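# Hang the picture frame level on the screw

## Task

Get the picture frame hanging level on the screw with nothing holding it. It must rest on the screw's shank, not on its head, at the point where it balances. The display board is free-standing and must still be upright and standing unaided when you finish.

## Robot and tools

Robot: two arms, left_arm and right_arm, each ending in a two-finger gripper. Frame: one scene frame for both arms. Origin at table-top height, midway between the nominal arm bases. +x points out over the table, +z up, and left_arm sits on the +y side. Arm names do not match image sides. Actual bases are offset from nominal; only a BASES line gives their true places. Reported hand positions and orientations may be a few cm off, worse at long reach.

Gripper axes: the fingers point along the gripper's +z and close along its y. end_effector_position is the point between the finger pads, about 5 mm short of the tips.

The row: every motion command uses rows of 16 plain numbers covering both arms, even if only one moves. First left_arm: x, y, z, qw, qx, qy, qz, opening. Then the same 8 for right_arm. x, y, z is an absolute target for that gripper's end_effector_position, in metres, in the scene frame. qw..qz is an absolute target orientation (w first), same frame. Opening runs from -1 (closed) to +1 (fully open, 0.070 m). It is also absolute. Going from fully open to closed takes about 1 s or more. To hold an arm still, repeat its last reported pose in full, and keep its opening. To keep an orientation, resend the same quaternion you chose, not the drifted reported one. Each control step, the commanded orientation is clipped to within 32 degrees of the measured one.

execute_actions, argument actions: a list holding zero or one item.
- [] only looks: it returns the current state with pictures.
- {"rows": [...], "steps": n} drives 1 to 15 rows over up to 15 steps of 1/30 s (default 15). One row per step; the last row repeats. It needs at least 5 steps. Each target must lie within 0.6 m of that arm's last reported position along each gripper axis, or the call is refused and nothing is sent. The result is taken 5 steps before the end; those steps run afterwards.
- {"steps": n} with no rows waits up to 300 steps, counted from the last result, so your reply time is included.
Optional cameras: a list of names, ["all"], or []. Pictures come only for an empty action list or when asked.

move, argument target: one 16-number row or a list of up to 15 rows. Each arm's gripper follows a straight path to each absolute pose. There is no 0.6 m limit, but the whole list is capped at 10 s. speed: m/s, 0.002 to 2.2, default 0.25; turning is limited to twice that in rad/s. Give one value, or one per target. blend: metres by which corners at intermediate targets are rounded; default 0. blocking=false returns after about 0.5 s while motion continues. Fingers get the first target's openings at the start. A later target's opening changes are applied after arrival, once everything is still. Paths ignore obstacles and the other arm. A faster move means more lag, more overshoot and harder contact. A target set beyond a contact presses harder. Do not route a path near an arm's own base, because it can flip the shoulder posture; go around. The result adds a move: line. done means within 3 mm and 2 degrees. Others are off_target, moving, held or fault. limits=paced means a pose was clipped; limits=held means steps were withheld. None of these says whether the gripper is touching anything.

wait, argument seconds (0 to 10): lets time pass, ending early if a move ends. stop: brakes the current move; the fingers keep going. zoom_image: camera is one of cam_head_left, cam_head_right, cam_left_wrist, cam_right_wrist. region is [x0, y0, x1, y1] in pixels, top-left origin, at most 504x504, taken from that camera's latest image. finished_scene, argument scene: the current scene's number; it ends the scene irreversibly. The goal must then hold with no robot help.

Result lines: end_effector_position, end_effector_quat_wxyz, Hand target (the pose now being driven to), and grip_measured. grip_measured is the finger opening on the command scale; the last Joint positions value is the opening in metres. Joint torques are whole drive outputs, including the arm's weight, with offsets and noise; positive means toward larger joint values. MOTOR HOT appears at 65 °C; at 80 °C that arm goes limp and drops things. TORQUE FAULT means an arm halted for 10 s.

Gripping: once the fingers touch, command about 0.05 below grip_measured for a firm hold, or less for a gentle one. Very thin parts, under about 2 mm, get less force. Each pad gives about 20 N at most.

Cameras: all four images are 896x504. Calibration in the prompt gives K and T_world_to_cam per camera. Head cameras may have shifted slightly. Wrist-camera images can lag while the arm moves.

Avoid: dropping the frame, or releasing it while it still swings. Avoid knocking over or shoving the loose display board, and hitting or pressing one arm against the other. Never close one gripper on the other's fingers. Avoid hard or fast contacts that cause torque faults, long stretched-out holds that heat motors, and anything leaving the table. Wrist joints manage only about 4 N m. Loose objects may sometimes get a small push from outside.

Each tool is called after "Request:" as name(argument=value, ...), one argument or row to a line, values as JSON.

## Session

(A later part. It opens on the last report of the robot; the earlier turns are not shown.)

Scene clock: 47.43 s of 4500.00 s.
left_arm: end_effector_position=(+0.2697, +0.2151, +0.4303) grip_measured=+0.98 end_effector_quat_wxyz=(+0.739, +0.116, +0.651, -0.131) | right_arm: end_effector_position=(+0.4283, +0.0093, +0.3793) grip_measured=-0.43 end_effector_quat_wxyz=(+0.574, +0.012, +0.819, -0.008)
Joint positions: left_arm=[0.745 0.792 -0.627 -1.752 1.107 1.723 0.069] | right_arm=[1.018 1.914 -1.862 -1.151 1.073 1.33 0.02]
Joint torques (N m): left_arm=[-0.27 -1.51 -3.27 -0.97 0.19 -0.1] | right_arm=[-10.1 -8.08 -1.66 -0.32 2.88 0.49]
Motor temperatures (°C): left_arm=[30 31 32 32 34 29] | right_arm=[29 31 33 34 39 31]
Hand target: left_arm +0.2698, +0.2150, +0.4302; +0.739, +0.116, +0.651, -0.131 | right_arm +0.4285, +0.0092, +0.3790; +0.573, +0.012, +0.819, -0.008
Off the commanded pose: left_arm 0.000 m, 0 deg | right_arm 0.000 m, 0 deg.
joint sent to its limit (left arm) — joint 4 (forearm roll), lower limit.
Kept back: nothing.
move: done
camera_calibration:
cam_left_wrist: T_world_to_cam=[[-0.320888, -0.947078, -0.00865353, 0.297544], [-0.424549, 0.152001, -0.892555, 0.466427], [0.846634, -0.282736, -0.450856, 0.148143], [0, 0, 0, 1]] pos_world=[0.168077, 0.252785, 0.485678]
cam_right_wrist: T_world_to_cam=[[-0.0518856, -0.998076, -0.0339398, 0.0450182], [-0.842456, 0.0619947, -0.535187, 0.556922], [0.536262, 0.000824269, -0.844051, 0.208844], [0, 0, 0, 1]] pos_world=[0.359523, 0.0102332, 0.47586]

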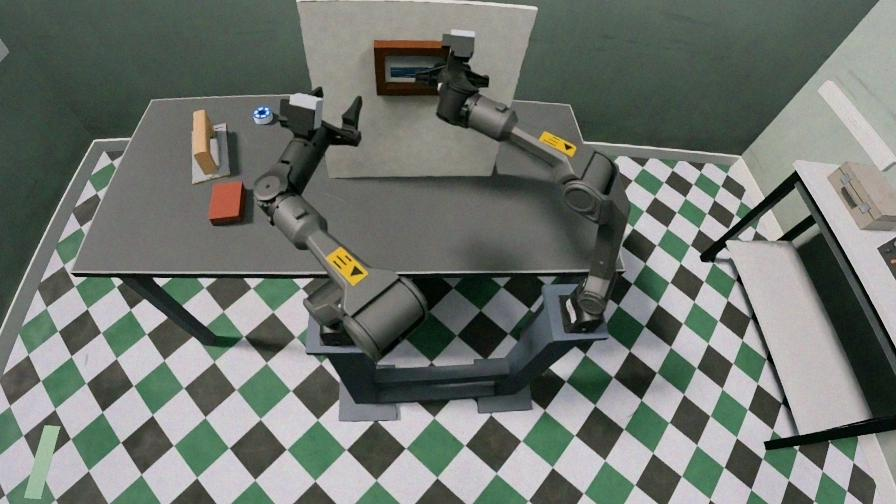

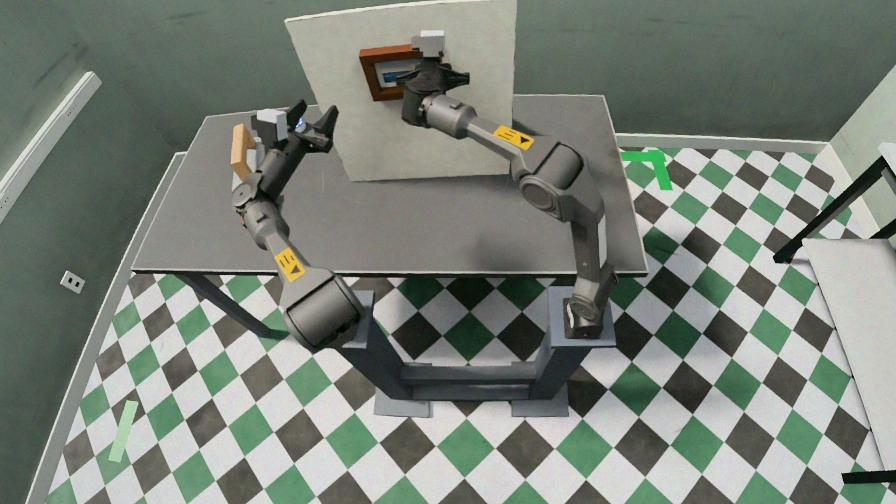

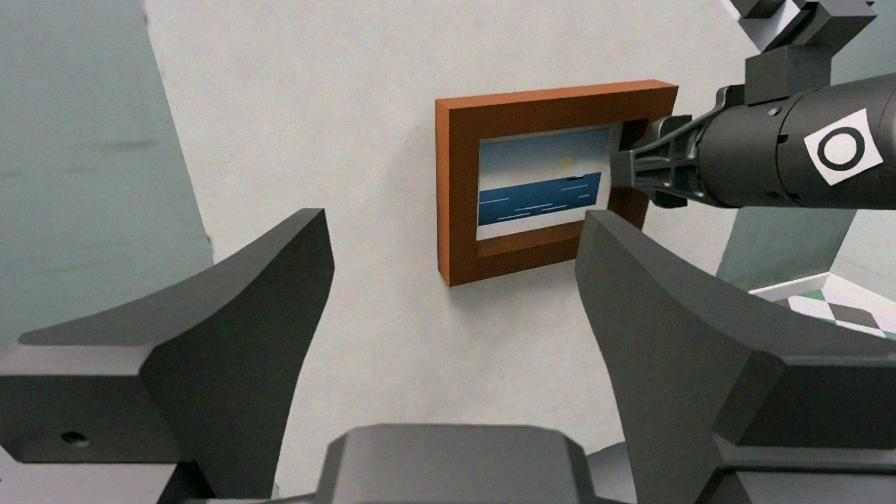

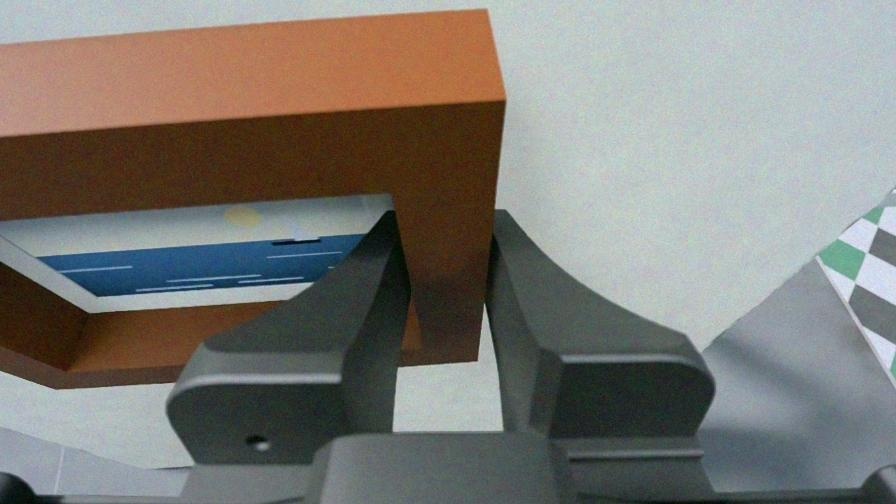

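Request:
move(
  target=[
    [0.2698,0.2150,0.4302,0.739,0.116,0.651,-0.131,1, 0.4280,0.0120,0.3825,0.5735,0.0121,0.8191,-0.0085,-0.52],
  ],
  cameras=["all"],
  speed=0.03,
)

Scene clock: 48.80 s of 4500.00 s.
left_arm: end_effector_position=(+0.2697, +0.2151, +0.4303) grip_measured=+0.98 end_effector_quat_wxyz=(+0.739, +0.116, +0.651, -0.131) | right_arm: end_effector_position=(+0.4284, +0.0095, +0.3804) grip_measured=-0.43 end_effector_quat_wxyz=(+0.571, +0.015, +0.821, -0.012)
Joint positions: left_arm=[0.745 0.792 -0.627 -1.752 1.107 1.723 0.069] | right_arm=[1.019 1.926 -1.889 -1.139 1.093 1.312 0.02]
Joint torques (N m): left_arm=[-0.26 -1.85 -3.51 -0.97 0.2 -0.1] | right_arm=[-2.5 -8.52 -5.59 -1.93 -0.33 0.48]
Motor temperatures (°C): left_arm=[30 31 32 32 34 29] | right_arm=[29 31 33 34 39 31]
Hand target: left_arm +0.2698, +0.2150, +0.4302; +0.739, +0.116, +0.651, -0.131 | right_arm +0.4280, +0.0120, +0.3825; +0.573, +0.012, +0.819, -0.009
Off the commanded pose: left_arm 0.000 m, 0 deg | right_arm 0.003 m, 1 deg.
joint sent to its limit (left arm) — joint 4 (forearm roll), lower limit.
Kept back: nothing.
move: done
camera_calibration:
cam_left_wrist: T_world_to_cam=[[-0.320888, -0.947078, -0.00865353, 0.297544], [-0.424549, 0.152001, -0.892555, 0.466427], [0.846634, -0.282736, -0.450856, 0.148143], [0, 0, 0, 1]] pos_world=[0.168077, 0.252785, 0.485678]
cam_right_wrist: T_world_to_cam=[[-0.0612175, -0.997684, -0.0296569, 0.0476049], [-0.845465, 0.0676241, -0.529731, 0.556803], [0.53051, -0.00735499, -0.847647, 0.213516], [0, 0, 0, 1]] pos_world=[0.3604, 0.0114117, 0.477354]

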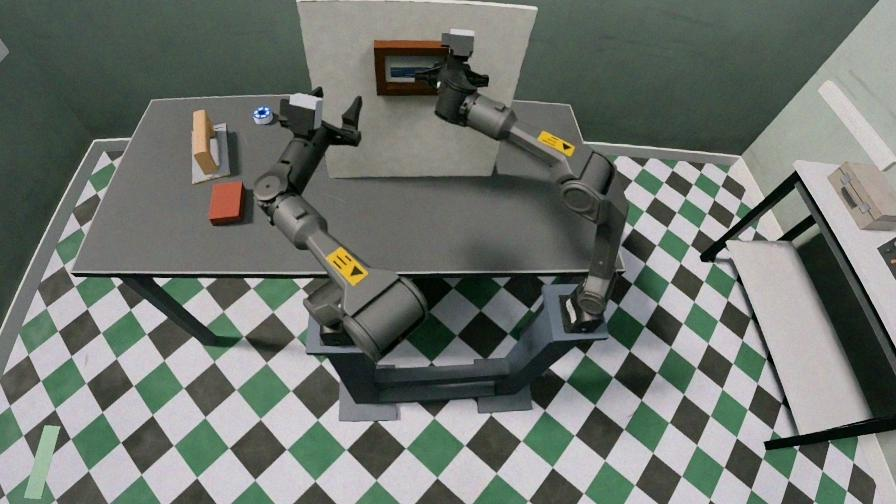

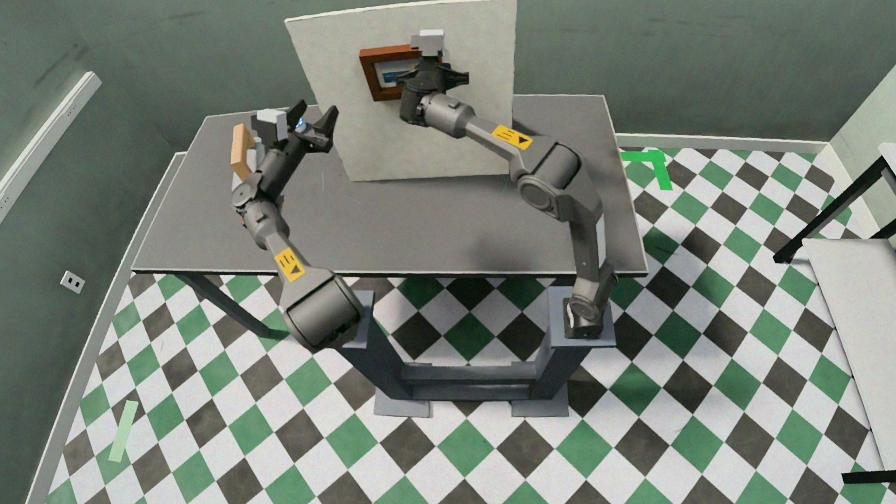

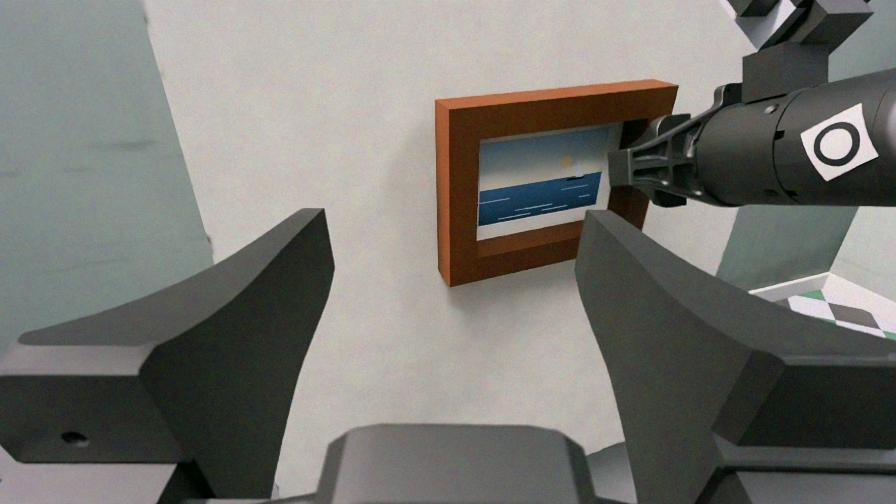

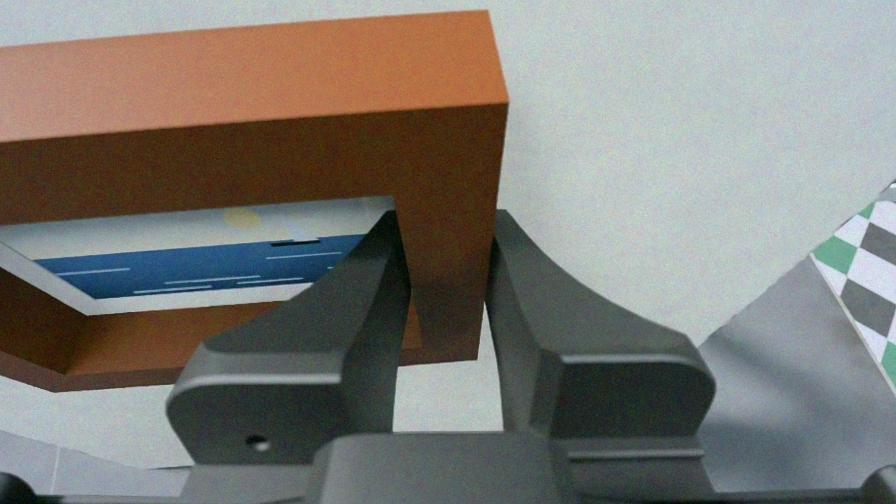

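Request:
move(
  target=[
    [0.2698,0.2150,0.4302,0.739,0.116,0.651,-0.131,1, 0.4275,0.0115,0.3865,0.5735,0.0121,0.8191,-0.0085,-0.52],
  ],
  cameras=["cam_head_right","cam_left_wrist","cam_right_wrist"],
  speed=0.03,
)

Scene clock: 49.87 s of 4500.00 s.
left_arm: end_effector_position=(+0.2697, +0.2151, +0.4303) grip_measured=+0.98 end_effector_quat_wxyz=(+0.739, +0.116, +0.651, -0.131) | right_arm: end_effector_position=(+0.4278, +0.0115, +0.3864) grip_measured=-0.43 end_effector_quat_wxyz=(+0.574, +0.012, +0.819, -0.009)
Joint positions: left_arm=[0.745 0.792 -0.627 -1.752 1.107 1.723 0.069] | right_arm=[1.022 1.926 -1.908 -1.136 1.092 1.295 0.02]
Joint torques (N m): left_arm=[-0.11 -1.81 -3.35 -0.98 0.22 -0.11] | right_arm=[-0.65 -10.86 -5.3 -1.57 -0.17 0.41]
Motor temperatures (°C): left_arm=[30 31 32 32 34 29] | right_arm=[29 31 33 34 39 31]
Hand target: left_arm +0.2698, +0.2150, +0.4302; +0.739, +0.116, +0.651, -0.131 | right_arm +0.4275, +0.0115, +0.3865; +0.573, +0.012, +0.819, -0.008
Off the commanded pose: left_arm 0.000 m, 0 deg | right_arm 0.000 m, 0 deg.
joint sent to its limit (left arm) — joint 4 (forearm roll), lower limit.
Kept back: nothing.
move: done
camera_calibration:
cam_left_wrist: T_world_to_cam=[[-0.320888, -0.947078, -0.00865353, 0.297544], [-0.424549, 0.152001, -0.892555, 0.466427], [0.846634, -0.282736, -0.450856, 0.148143], [0, 0, 0, 1]] pos_world=[0.168077, 0.252785, 0.485678]
cam_right_wrist: T_world_to_cam=[[-0.0522633, -0.998104, -0.0325179, 0.047073], [-0.842317, 0.0615509, -0.535457, 0.560239], [0.536443, -0.000594352, -0.843936, 0.215], [0, 0, 0, 1]] pos_world=[0.359023, 0.0126283, 0.482961]
Images, in order (width x height): cam_head_right 896x504, cam_left_wrist 896x504, cam_right_wrist 896x504.

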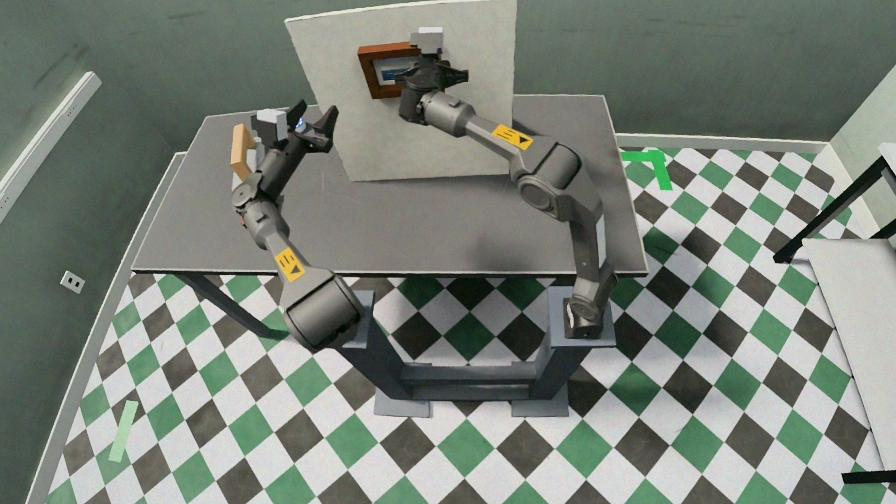

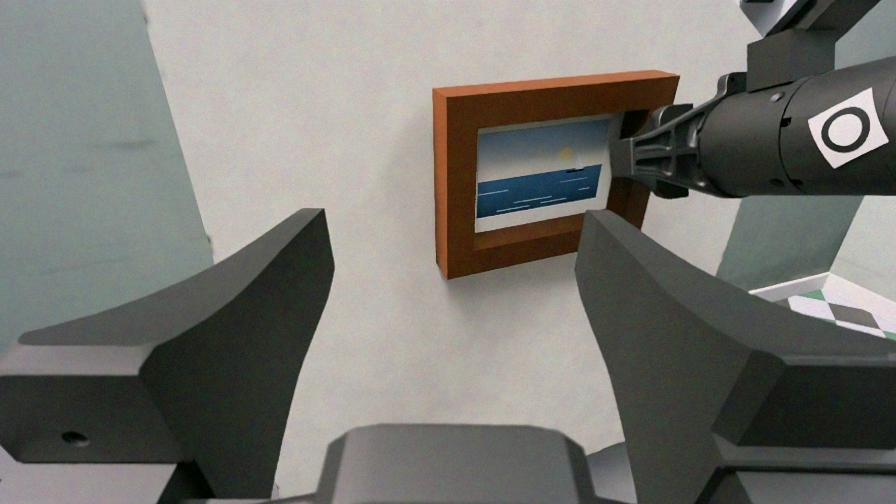

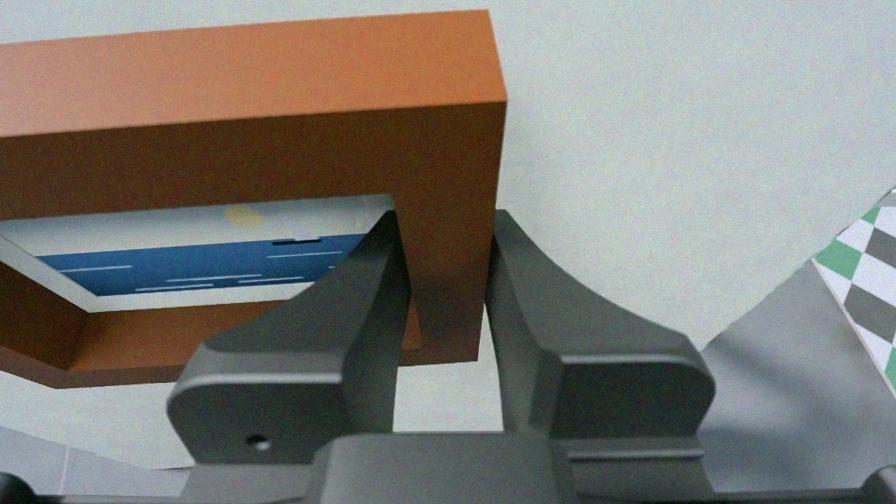

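Request:
move(
  target=[
    [0.2698,0.2150,0.4302,0.739,0.116,0.651,-0.131,1, 0.4270,0.0045,0.3862,0.5735,0.0121,0.8191,-0.0085,-0.52],
  ],
  cameras=["cam_head_right","cam_left_wrist","cam_right_wrist"],
  speed=0.02,
)

Scene clock: 51.17 s of 4500.00 s.
left_arm: end_effector_position=(+0.2697, +0.2151, +0.4303) grip_measured=+0.98 end_effector_quat_wxyz=(+0.739, +0.116, +0.651, -0.131) | right_arm: end_effector_position=(+0.4270, +0.0042, +0.3861) grip_measured=-0.43 end_effector_quat_wxyz=(+0.573, +0.012, +0.819, -0.009)
Joint positions: left_arm=[0.745 0.792 -0.627 -1.752 1.107 1.723 0.069] | right_arm=[1.013 1.899 -1.866 -1.139 1.079 1.307 0.02]
Joint torques (N m): left_arm=[-0.09 -1.7 -3.31 -0.94 0.21 -0.12] | right_arm=[-0.55 -9.89 -4.7 -1.56 -0.38 0.47]
Motor temperatures (°C): left_arm=[30 31 32 32 34 29] | right_arm=[29 31 33 34 39 31]
Hand target: left_arm +0.2698, +0.2150, +0.4302; +0.739, +0.116, +0.651, -0.131 | right_arm +0.4270, +0.0045, +0.3862; +0.573, +0.012, +0.819, -0.008
Off the commanded pose: left_arm 0.000 m, 0 deg | right_arm 0.000 m, 0 deg.
joint sent to its limit (left arm) — joint 4 (forearm roll), lower limit.
Kept back: nothing.
move: done
camera_calibration:
cam_left_wrist: T_world_to_cam=[[-0.320888, -0.947078, -0.00865353, 0.297544], [-0.424549, 0.152001, -0.892555, 0.466427], [0.846634, -0.282736, -0.450856, 0.148143], [0, 0, 0, 1]] pos_world=[0.168077, 0.252785, 0.485678]
cam_right_wrist: T_world_to_cam=[[-0.0531031, -0.998059, -0.0325333, 0.0400478], [-0.84284, 0.0622689, -0.534549, 0.55968], [0.535537, -0.000965785, -0.844511, 0.215723], [0, 0, 0, 1]] pos_world=[0.35832, 0.0053277, 0.48266]
Images, in order (width x height): cam_head_right 896x504, cam_left_wrist 896x504, cam_right_wrist 896x504.

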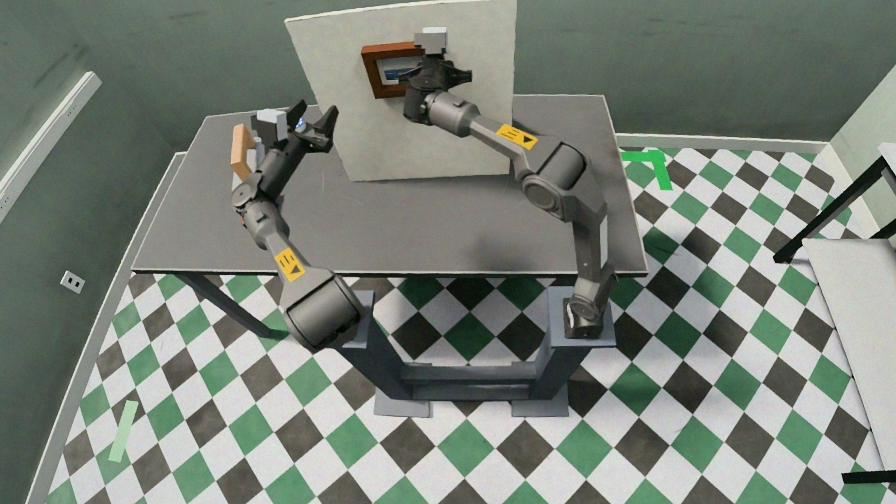

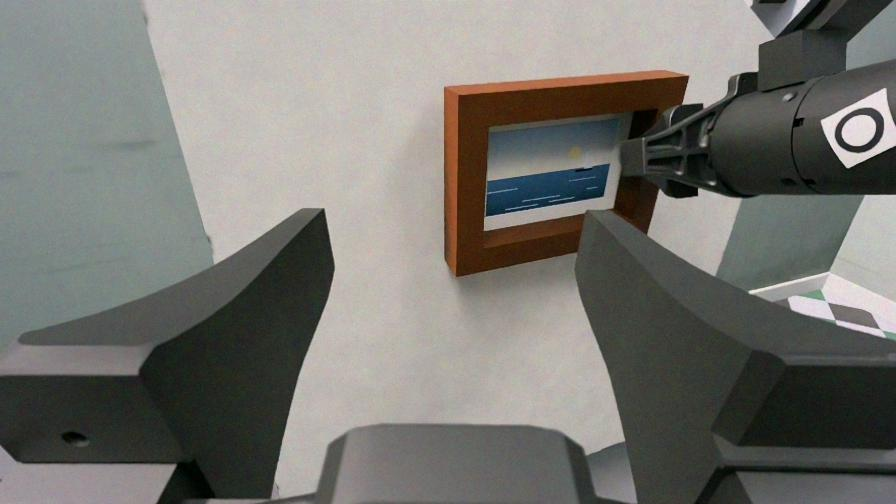

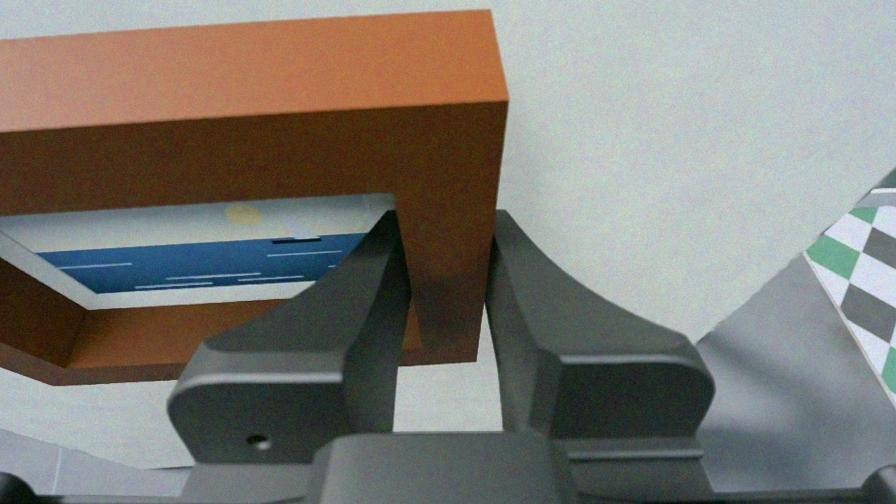

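Request:
move(
  target=[
    [0.2698,0.2150,0.4302,0.739,0.116,0.651,-0.131,1, 0.4268,-0.0055,0.3860,0.5735,0.0121,0.8191,-0.0085,-0.52],
  ],
  cameras=["cam_left_wrist","cam_right_wrist"],
  speed=0.02,
)

Scene clock: 52.13 s of 4500.00 s.
left_arm: end_effector_position=(+0.2697, +0.2151, +0.4303) grip_measured=+0.98 end_effector_quat_wxyz=(+0.739, +0.116, +0.651, -0.131) | right_arm: end_effector_position=(+0.4267, -0.0055, +0.3859) grip_measured=-0.43 end_effector_quat_wxyz=(+0.573, +0.012, +0.819, -0.008)
Joint positions: left_arm=[0.745 0.792 -0.627 -1.752 1.107 1.723 0.069] | right_arm=[0.999 1.863 -1.812 -1.144 1.057 1.319 0.02]
Joint torques (N m): left_arm=[-0.18 -1.62 -3.46 -0.93 0.21 -0.13] | right_arm=[-0.31 -9.48 -4.8 -1.52 -0.35 0.48]
Motor temperatures (°C): left_arm=[30 31 32 32 34 29] | right_arm=[29 31 33 34 39 31]
Hand target: left_arm +0.2698, +0.2150, +0.4302; +0.739, +0.116, +0.651, -0.131 | right_arm +0.4268, -0.0055, +0.3860; +0.573, +0.012, +0.819, -0.009
Off the commanded pose: left_arm 0.000 m, 0 deg | right_arm 0.000 m, 0 deg.
joint sent to its limit (left arm) — joint 4 (forearm roll), lower limit.
Kept back: nothing.
move: done
camera_calibration:
cam_left_wrist: T_world_to_cam=[[-0.320888, -0.947078, -0.00865353, 0.297544], [-0.424549, 0.152001, -0.892555, 0.466427], [0.846634, -0.282736, -0.450856, 0.148143], [0, 0, 0, 1]] pos_world=[0.168077, 0.252785, 0.485678]
cam_right_wrist: T_world_to_cam=[[-0.0519543, -0.998105, -0.0329581, 0.0300403], [-0.842872, 0.0615263, -0.534585, 0.559956], [0.5356, 0.000005553, -0.844472, 0.215668], [0, 0, 0, 1]] pos_world=[0.35802, -0.00446981, 0.48246]
Images, in order (width x height): cam_left_wrist 896x504, cam_right_wrist 896x504.

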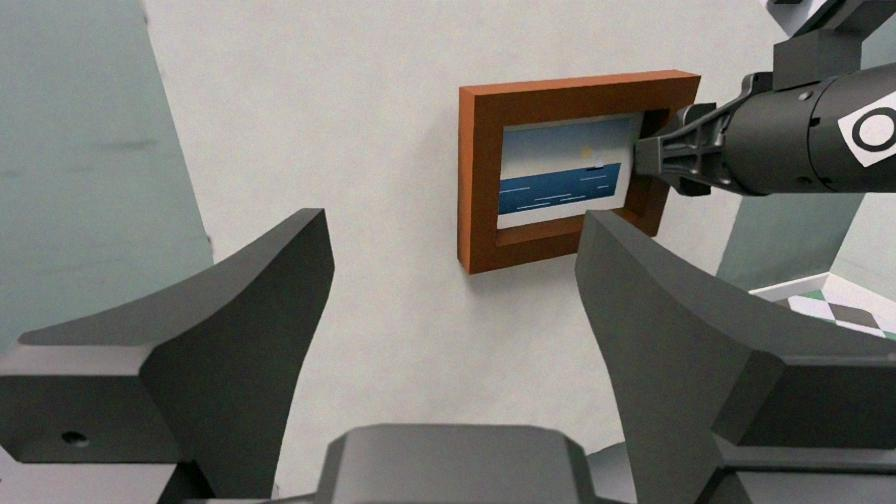

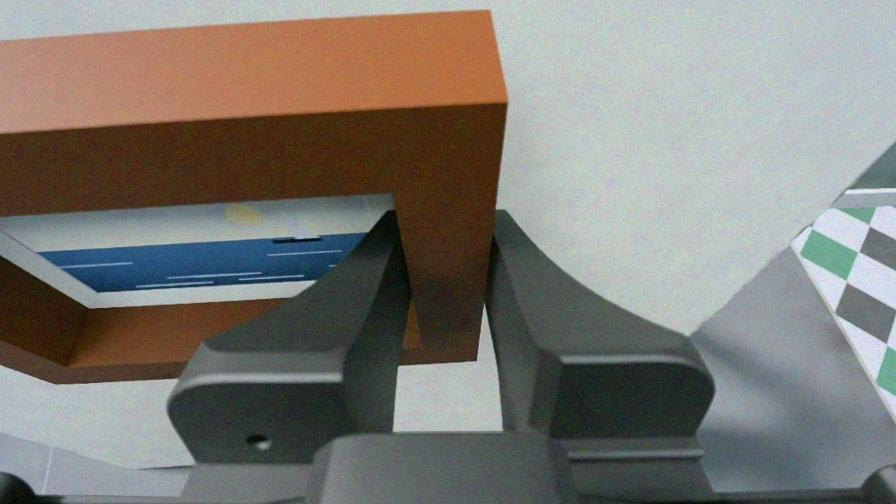

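Request:
move(
  target=[
    [0.34,0.22,0.52,0.65,0.08,0.74,-0.12,1, 0.4268,-0.0055,0.3845,0.5735,0.0121,0.8191,-0.0085,-0.52],
    [0.44,0.11,0.535,0.582,0.034,0.803,-0.122,1, 0.4268,-0.0055,0.3835,0.5735,0.0121,0.8191,-0.0085,-0.52],
  ],
  cameras=["all"],
  speed=0.12,
)

Request:
zoom_image(
  camera="cam_left_wrist",
  region=[340, 260, 640, 440],
)

Scene clock: 55.23 s of 4500.00 s.
left_arm: end_effector_position=(+0.4403, +0.1098, +0.5346) grip_measured=+0.98 end_effector_quat_wxyz=(+0.582, +0.034, +0.804, -0.122) | right_arm: end_effector_position=(+0.4269, -0.0054, +0.3833) grip_measured=-0.43 end_effector_quat_wxyz=(+0.573, +0.012, +0.819, -0.009)
Joint positions: left_arm=[-0.306 1.568 -2.011 0.08 0.83 -0.237 0.069] | right_arm=[0.999 1.863 -1.802 -1.15 1.054 1.33 0.02]
Joint torques (N m): left_arm=[0.18 -6.55 -2.13 0.03 -1.5 0] | right_arm=[0.15 -10.12 -4.33 -1.54 -0.37 0.49]
Motor temperatures (°C): left_arm=[30 31 32 32 34 29] | right_arm=[29 31 33 34 39 31]
Hand target: left_arm +0.4400, +0.1100, +0.5350; +0.582, +0.034, +0.803, -0.122 | right_arm +0.4268, -0.0055, +0.3835; +0.573, +0.012, +0.819, -0.008
Off the commanded pose: left_arm 0.001 m, 0 deg | right_arm 0.000 m, 0 deg.
Kept back: nothing.
move: done
camera_calibration:
cam_left_wrist: T_world_to_cam=[[-0.178659, -0.974054, 0.138924, 0.114867], [-0.785583, 0.0562054, -0.616199, 0.669781], [0.592402, -0.219226, -0.775242, 0.299423], [0, 0, 0, 1]] pos_world=[0.369311, 0.139882, 0.628886]
cam_right_wrist: T_world_to_cam=[[-0.0527388, -0.998067, -0.0328808, 0.0303079], [-0.842908, 0.0621475, -0.534457, 0.558682], [0.535467, -0.00047111, -0.844556, 0.213451], [0, 0, 0, 1]] pos_world=[0.35822, -0.00437082, 0.47986]

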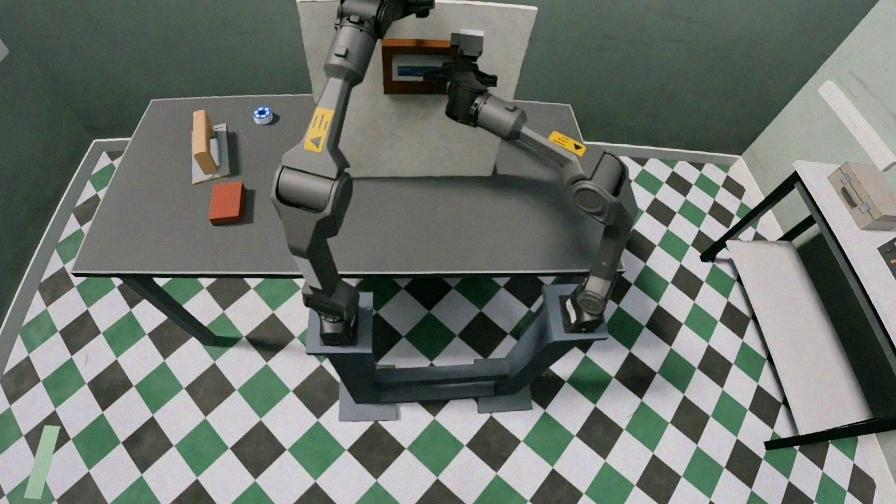

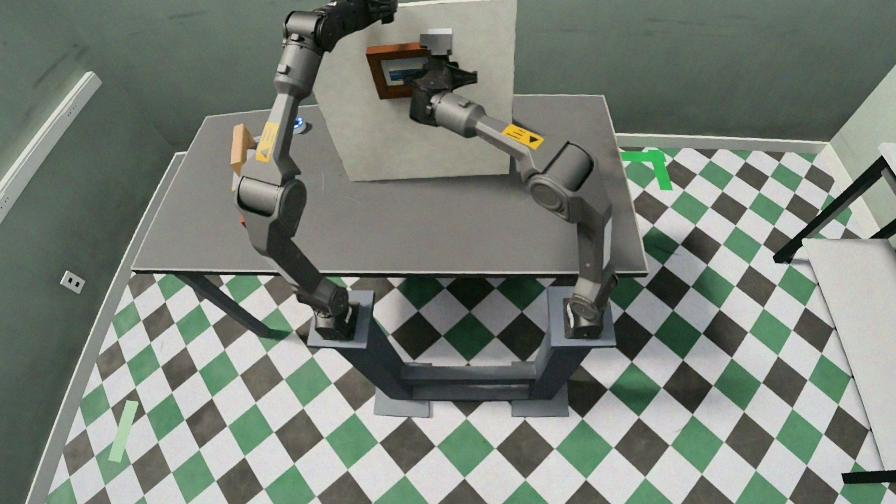

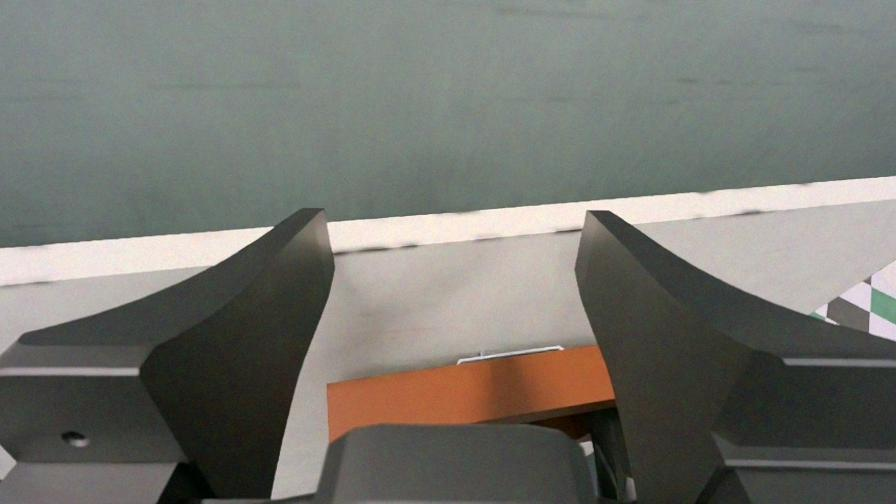

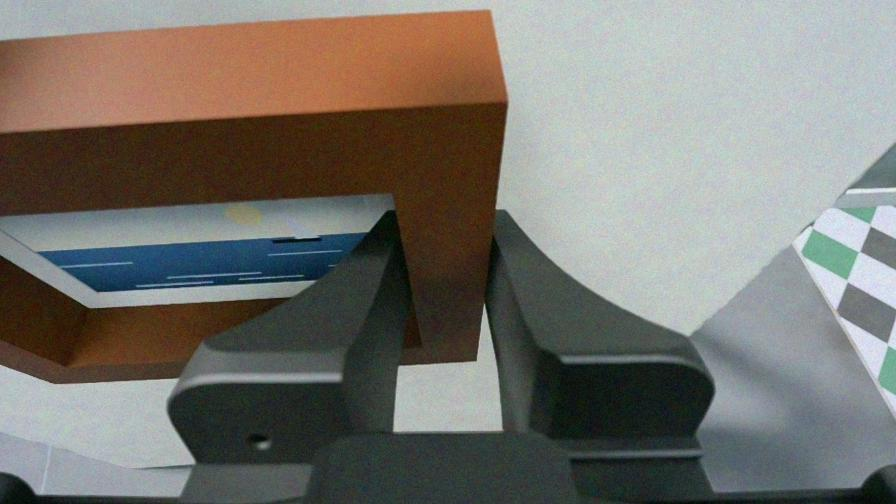

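Scaled by 1.680 from the camera's 896x504 image, which has a finer 1280x720 frame.

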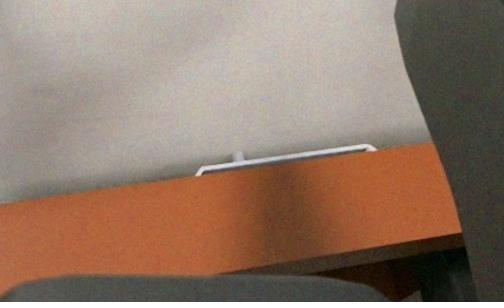

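Request:
move(
  target=[
    [0.44,0.11,0.535,0.582,0.034,0.803,-0.122,1, 0.4268,-0.0055,0.386,0.5735,0.0121,0.8191,-0.0085,-0.52],
    [0.44,0.11,0.535,0.582,0.034,0.803,-0.122,1, 0.4268,-0.0007,0.386,0.5735,0.0121,0.8191,-0.0085,-0.52],
    [0.44,0.11,0.535,0.582,0.034,0.803,-0.122,1, 0.4268,-0.0007,0.382,0.5735,0.0121,0.8191,-0.0085,-0.52],
  ],
  cameras=["cam_left_wrist","cam_right_wrist"],
  speed=0.02,
)

Request:
zoom_image(
  camera="cam_left_wrist",
  region=[340, 260, 640, 440],
)

Scene clock: 57.73 s of 4500.00 s.
left_arm: end_effector_position=(+0.4401, +0.1098, +0.5349) grip_measured=+0.98 end_effector_quat_wxyz=(+0.582, +0.034, +0.803, -0.122) | right_arm: end_effector_position=(+0.4271, -0.0006, +0.3812) grip_measured=-0.43 end_effector_quat_wxyz=(+0.573, +0.012, +0.819, -0.009)
Joint positions: left_arm=[-0.306 1.567 -2.01 0.08 0.829 -0.237 0.069] | right_arm=[1.006 1.88 -1.818 -1.151 1.061 1.332 0.02]
Joint torques (N m): left_arm=[0.41 -6.85 -2.19 -0.09 -1.49 0.06] | right_arm=[-0.49 -10.54 -4.62 -1.58 -0.39 0.35]
Motor temperatures (°C): left_arm=[30 31 32 32 35 29] | right_arm=[29 31 33 34 39 31]
Hand target: left_arm +0.4400, +0.1100, +0.5350; +0.582, +0.034, +0.803, -0.122 | right_arm +0.4268, -0.0007, +0.3820; +0.573, +0.012, +0.819, -0.009
Off the commanded pose: left_arm 0.000 m, 0 deg | right_arm 0.001 m, 0 deg.
Kept back: nothing.
move: done
camera_calibration:
cam_left_wrist: T_world_to_cam=[[-0.178807, -0.974016, 0.138999, 0.114898], [-0.785018, 0.0560705, -0.616931, 0.669873], [0.593106, -0.219428, -0.774646, 0.299093], [0, 0, 0, 1]] pos_world=[0.369012, 0.139982, 0.628986]
cam_right_wrist: T_world_to_cam=[[-0.0528063, -0.998095, -0.0319017, 0.0348015], [-0.843294, 0.0616811, -0.533901, 0.557427], [0.534852, -0.00129081, -0.844945, 0.212012], [0, 0, 0, 1]] pos_world=[0.358517, 0.000626173, 0.477859]
Images, in order (width x height): cam_left_wrist 896x504, cam_right_wrist 896x504.

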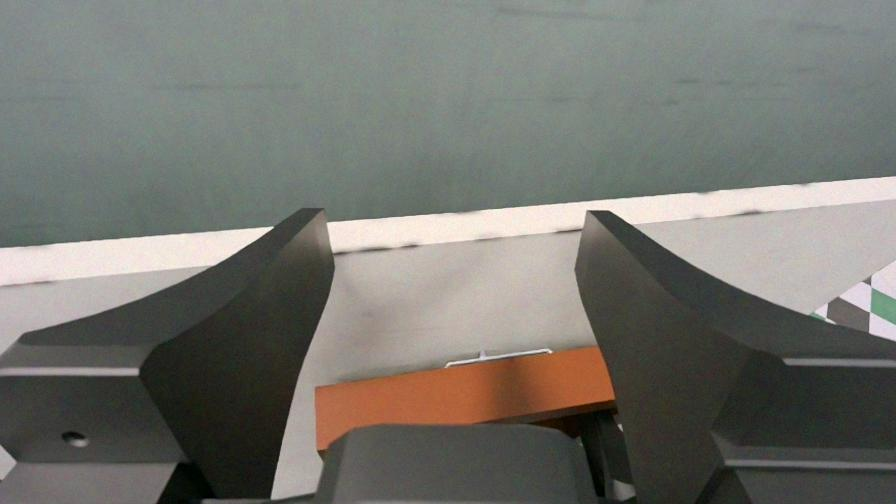

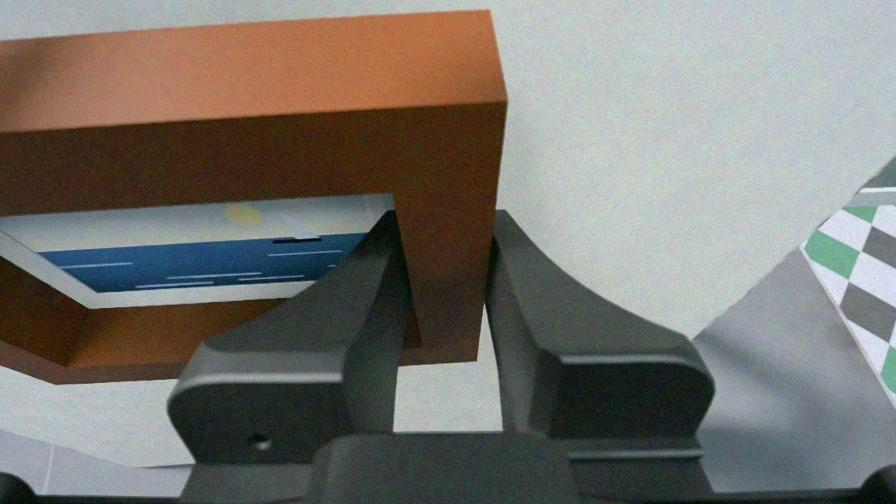

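Scaled by 1.680 from the camera's 896x504 image, which has a finer 1280x720 frame.

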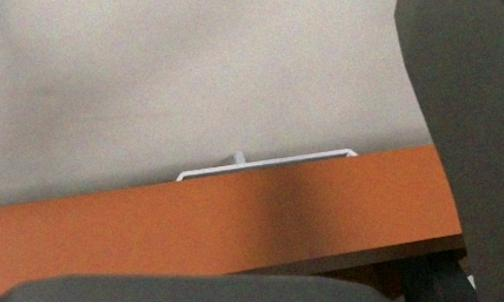

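Request:
move(
  target=[
    [0.44,0.11,0.535,0.582,0.034,0.803,-0.122,1, 0.4268,-0.0007,0.3797,0.5735,0.0121,0.8191,-0.0085,-0.52],
  ],
  cameras=["cam_left_wrist","cam_head_left","cam_head_right"],
  speed=0.02,
)

Request:
zoom_image(
  camera="cam_head_left",
  region=[340, 10, 520, 130],
)

Request:
zoom_image(
  camera="cam_head_right",
  region=[330, 10, 510, 130],
)

Scene clock: 58.80 s of 4500.00 s.
left_arm: end_effector_position=(+0.4401, +0.1098, +0.5349) grip_measured=+0.98 end_effector_quat_wxyz=(+0.582, +0.034, +0.803, -0.122) | right_arm: end_effector_position=(+0.4269, -0.0009, +0.3799) grip_measured=-0.43 end_effector_quat_wxyz=(+0.573, +0.013, +0.819, -0.008)
Joint positions: left_arm=[-0.306 1.567 -2.01 0.08 0.829 -0.237 0.069] | right_arm=[1.006 1.877 -1.808 -1.156 1.057 1.342 0.02]
Joint torques (N m): left_arm=[0.45 -6.91 -2.14 -0.09 -1.48 0.05] | right_arm=[-0.54 -9.81 -4.34 -1.46 -0.37 0.4]
Motor temperatures (°C): left_arm=[30 31 32 32 35 29] | right_arm=[29 31 33 35 39 31]
Hand target: left_arm +0.4400, +0.1100, +0.5350; +0.582, +0.034, +0.803, -0.122 | right_arm +0.4268, -0.0007, +0.3797; +0.573, +0.012, +0.819, -0.008
Off the commanded pose: left_arm 0.000 m, 0 deg | right_arm 0.000 m, 0 deg.
Kept back: nothing.
move: done
camera_calibration:
cam_left_wrist: T_world_to_cam=[[-0.178807, -0.974016, 0.138999, 0.114898], [-0.785018, 0.0560705, -0.616931, 0.669873], [0.593106, -0.219428, -0.774646, 0.299093], [0, 0, 0, 1]] pos_world=[0.369012, 0.139982, 0.628986]
Images, in order (width x height): cam_head_left 896x504, cam_head_right 896x504, cam_left_wrist 896x504.

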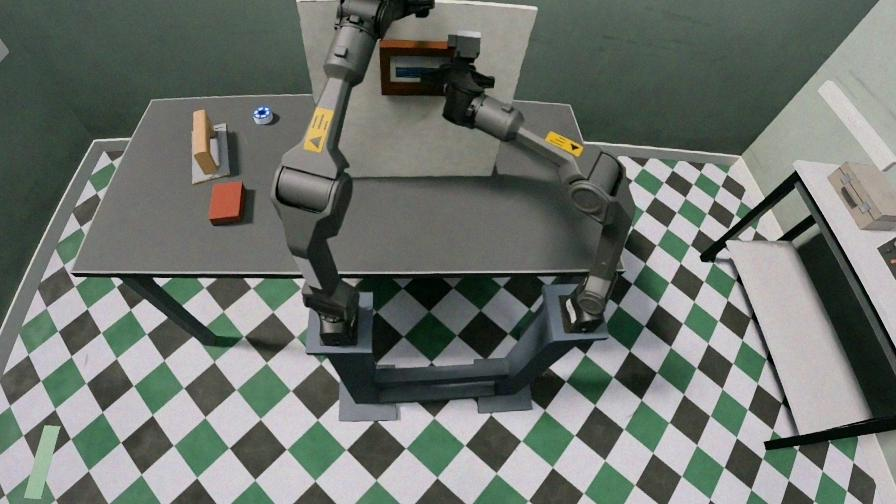

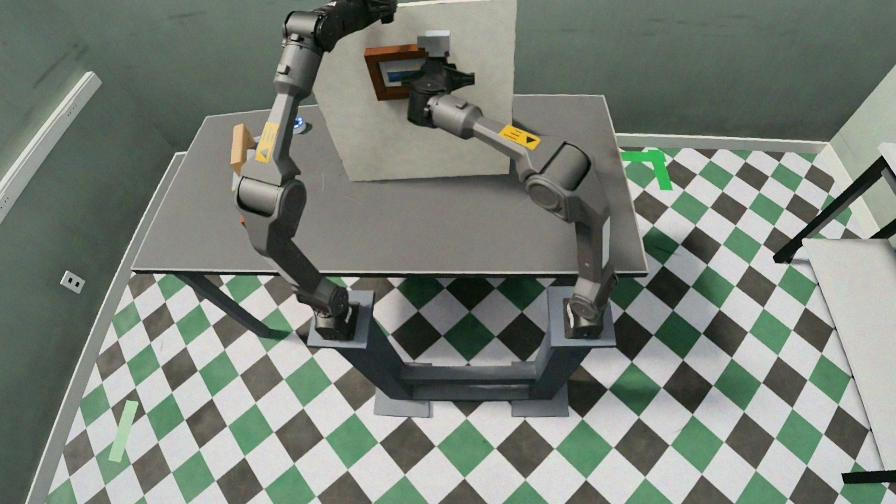

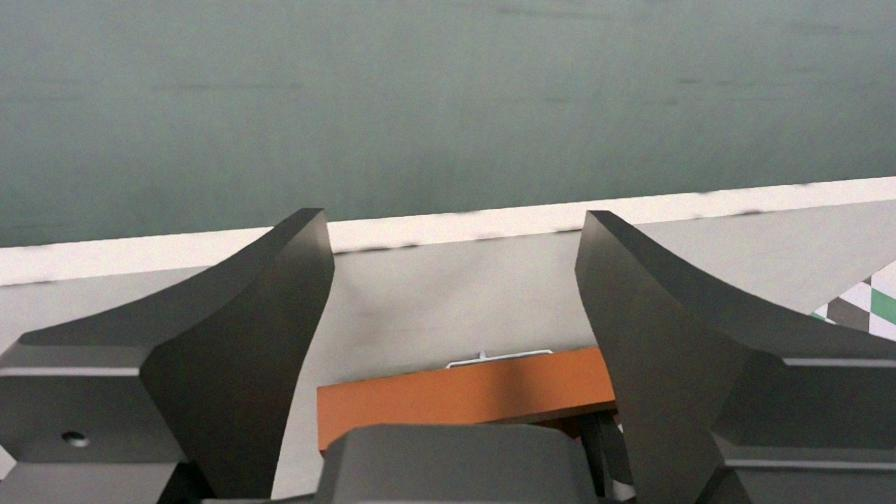

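Scaled by 2.800 from the camera's 896x504 image, which has a finer 1280x720 frame.

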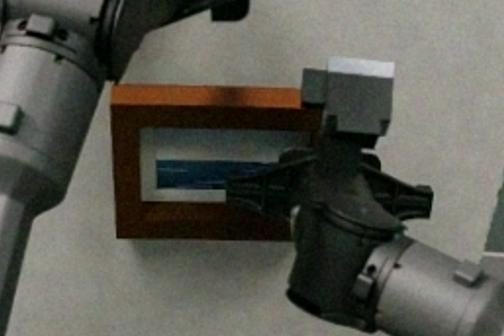

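Scaled by 2.800 from the camera's 896x504 image, which has a finer 1280x720 frame.

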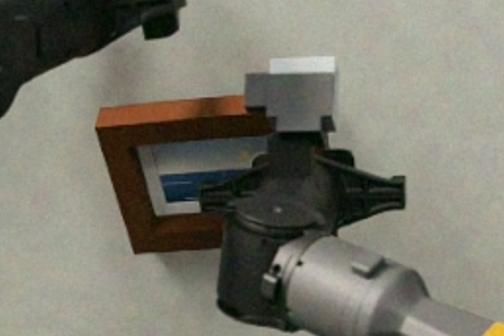

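Request:
move(
  target=[
    [0.35,0.19,0.53,0.62,0.06,0.76,-0.12,1, 0.4268,-0.0007,0.3797,0.5735,0.0121,0.8191,-0.0085,-0.52],
    [0.27,0.215,0.43,0.739,0.116,0.651,-0.131,1, 0.4268,-0.0007,0.3785,0.5735,0.0121,0.8191,-0.0085,-0.52],
  ],
  cameras=["cam_left_wrist","cam_right_wrist"],
  speed=0.12,
)

Scene clock: 61.90 s of 4500.00 s.
left_arm: end_effector_position=(+0.2695, +0.2147, +0.4303) grip_measured=+0.98 end_effector_quat_wxyz=(+0.739, +0.116, +0.651, -0.130) | right_arm: end_effector_position=(+0.4269, -0.0009, +0.3781) grip_measured=-0.44 end_effector_quat_wxyz=(+0.573, +0.012, +0.819, -0.009)
Joint positions: left_arm=[0.744 0.791 -0.627 -1.752 1.107 1.724 0.069] | right_arm=[1.006 1.877 -1.802 -1.158 1.055 1.346 0.02]
Joint torques (N m): left_arm=[-0.75 -0.05 -3.16 -0.81 -0.05 -0.07] | right_arm=[0.41 -9.05 -3.76 -1.15 -0.42 0.28]
Motor temperatures (°C): left_arm=[30 31 32 32 35 29] | right_arm=[29 31 33 35 38 31]
Hand target: left_arm +0.2700, +0.2150, +0.4300; +0.739, +0.116, +0.651, -0.131 | right_arm +0.4268, -0.0007, +0.3785; +0.573, +0.012, +0.819, -0.009
Off the commanded pose: left_arm 0.001 m, 0 deg | right_arm 0.000 m, 0 deg.
joint sent to its limit (left arm) — joint 4 (forearm roll), lower limit.
Kept back: nothing.
move: done
camera_calibration:
cam_left_wrist: T_world_to_cam=[[-0.321221, -0.946947, -0.0104278, 0.297987], [-0.424075, 0.153682, -0.892492, 0.465869], [0.846746, -0.282265, -0.450942, 0.148104], [0, 0, 0, 1]] pos_world=[0.167877, 0.252386, 0.485678]
cam_right_wrist: T_world_to_cam=[[-0.0528473, -0.998095, -0.031843, 0.0343792], [-0.843054, 0.0616837, -0.53428, 0.555716], [0.535226, -0.00138988, -0.844708, 0.209252], [0, 0, 0, 1]] pos_world=[0.358319, 0.000325858, 0.47476]
Images, in order (width x height): cam_left_wrist 896x504, cam_right_wrist 896x504.

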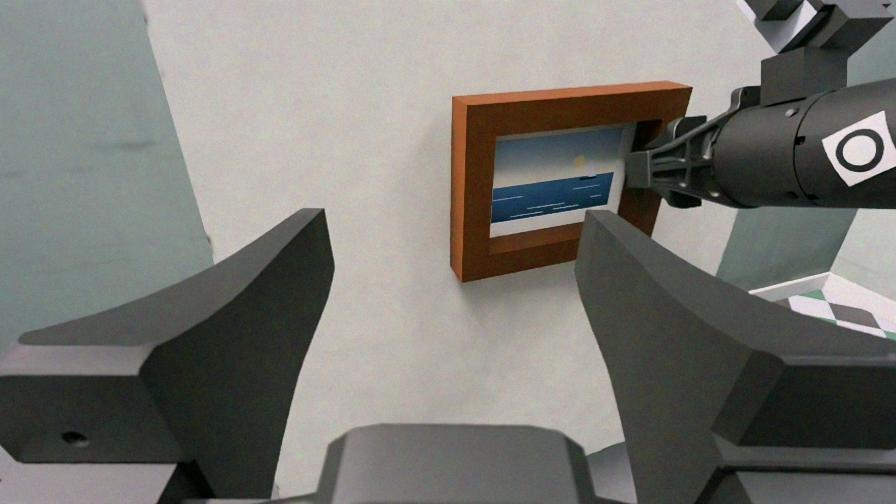

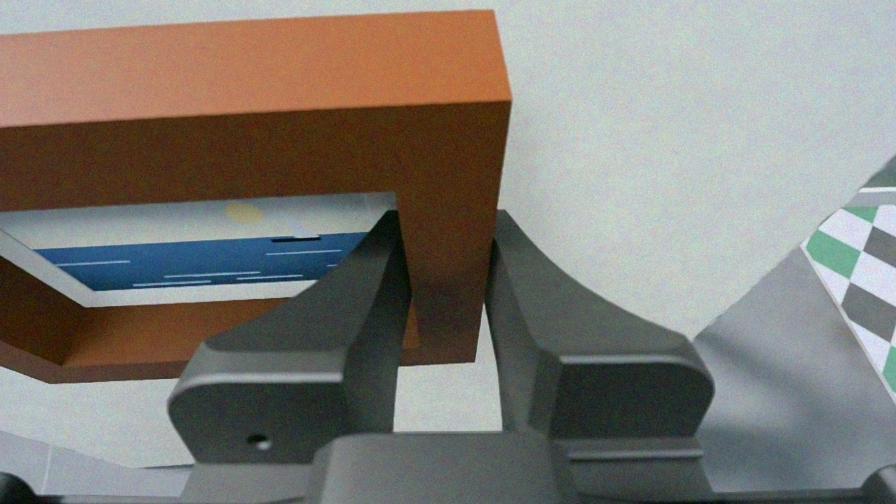

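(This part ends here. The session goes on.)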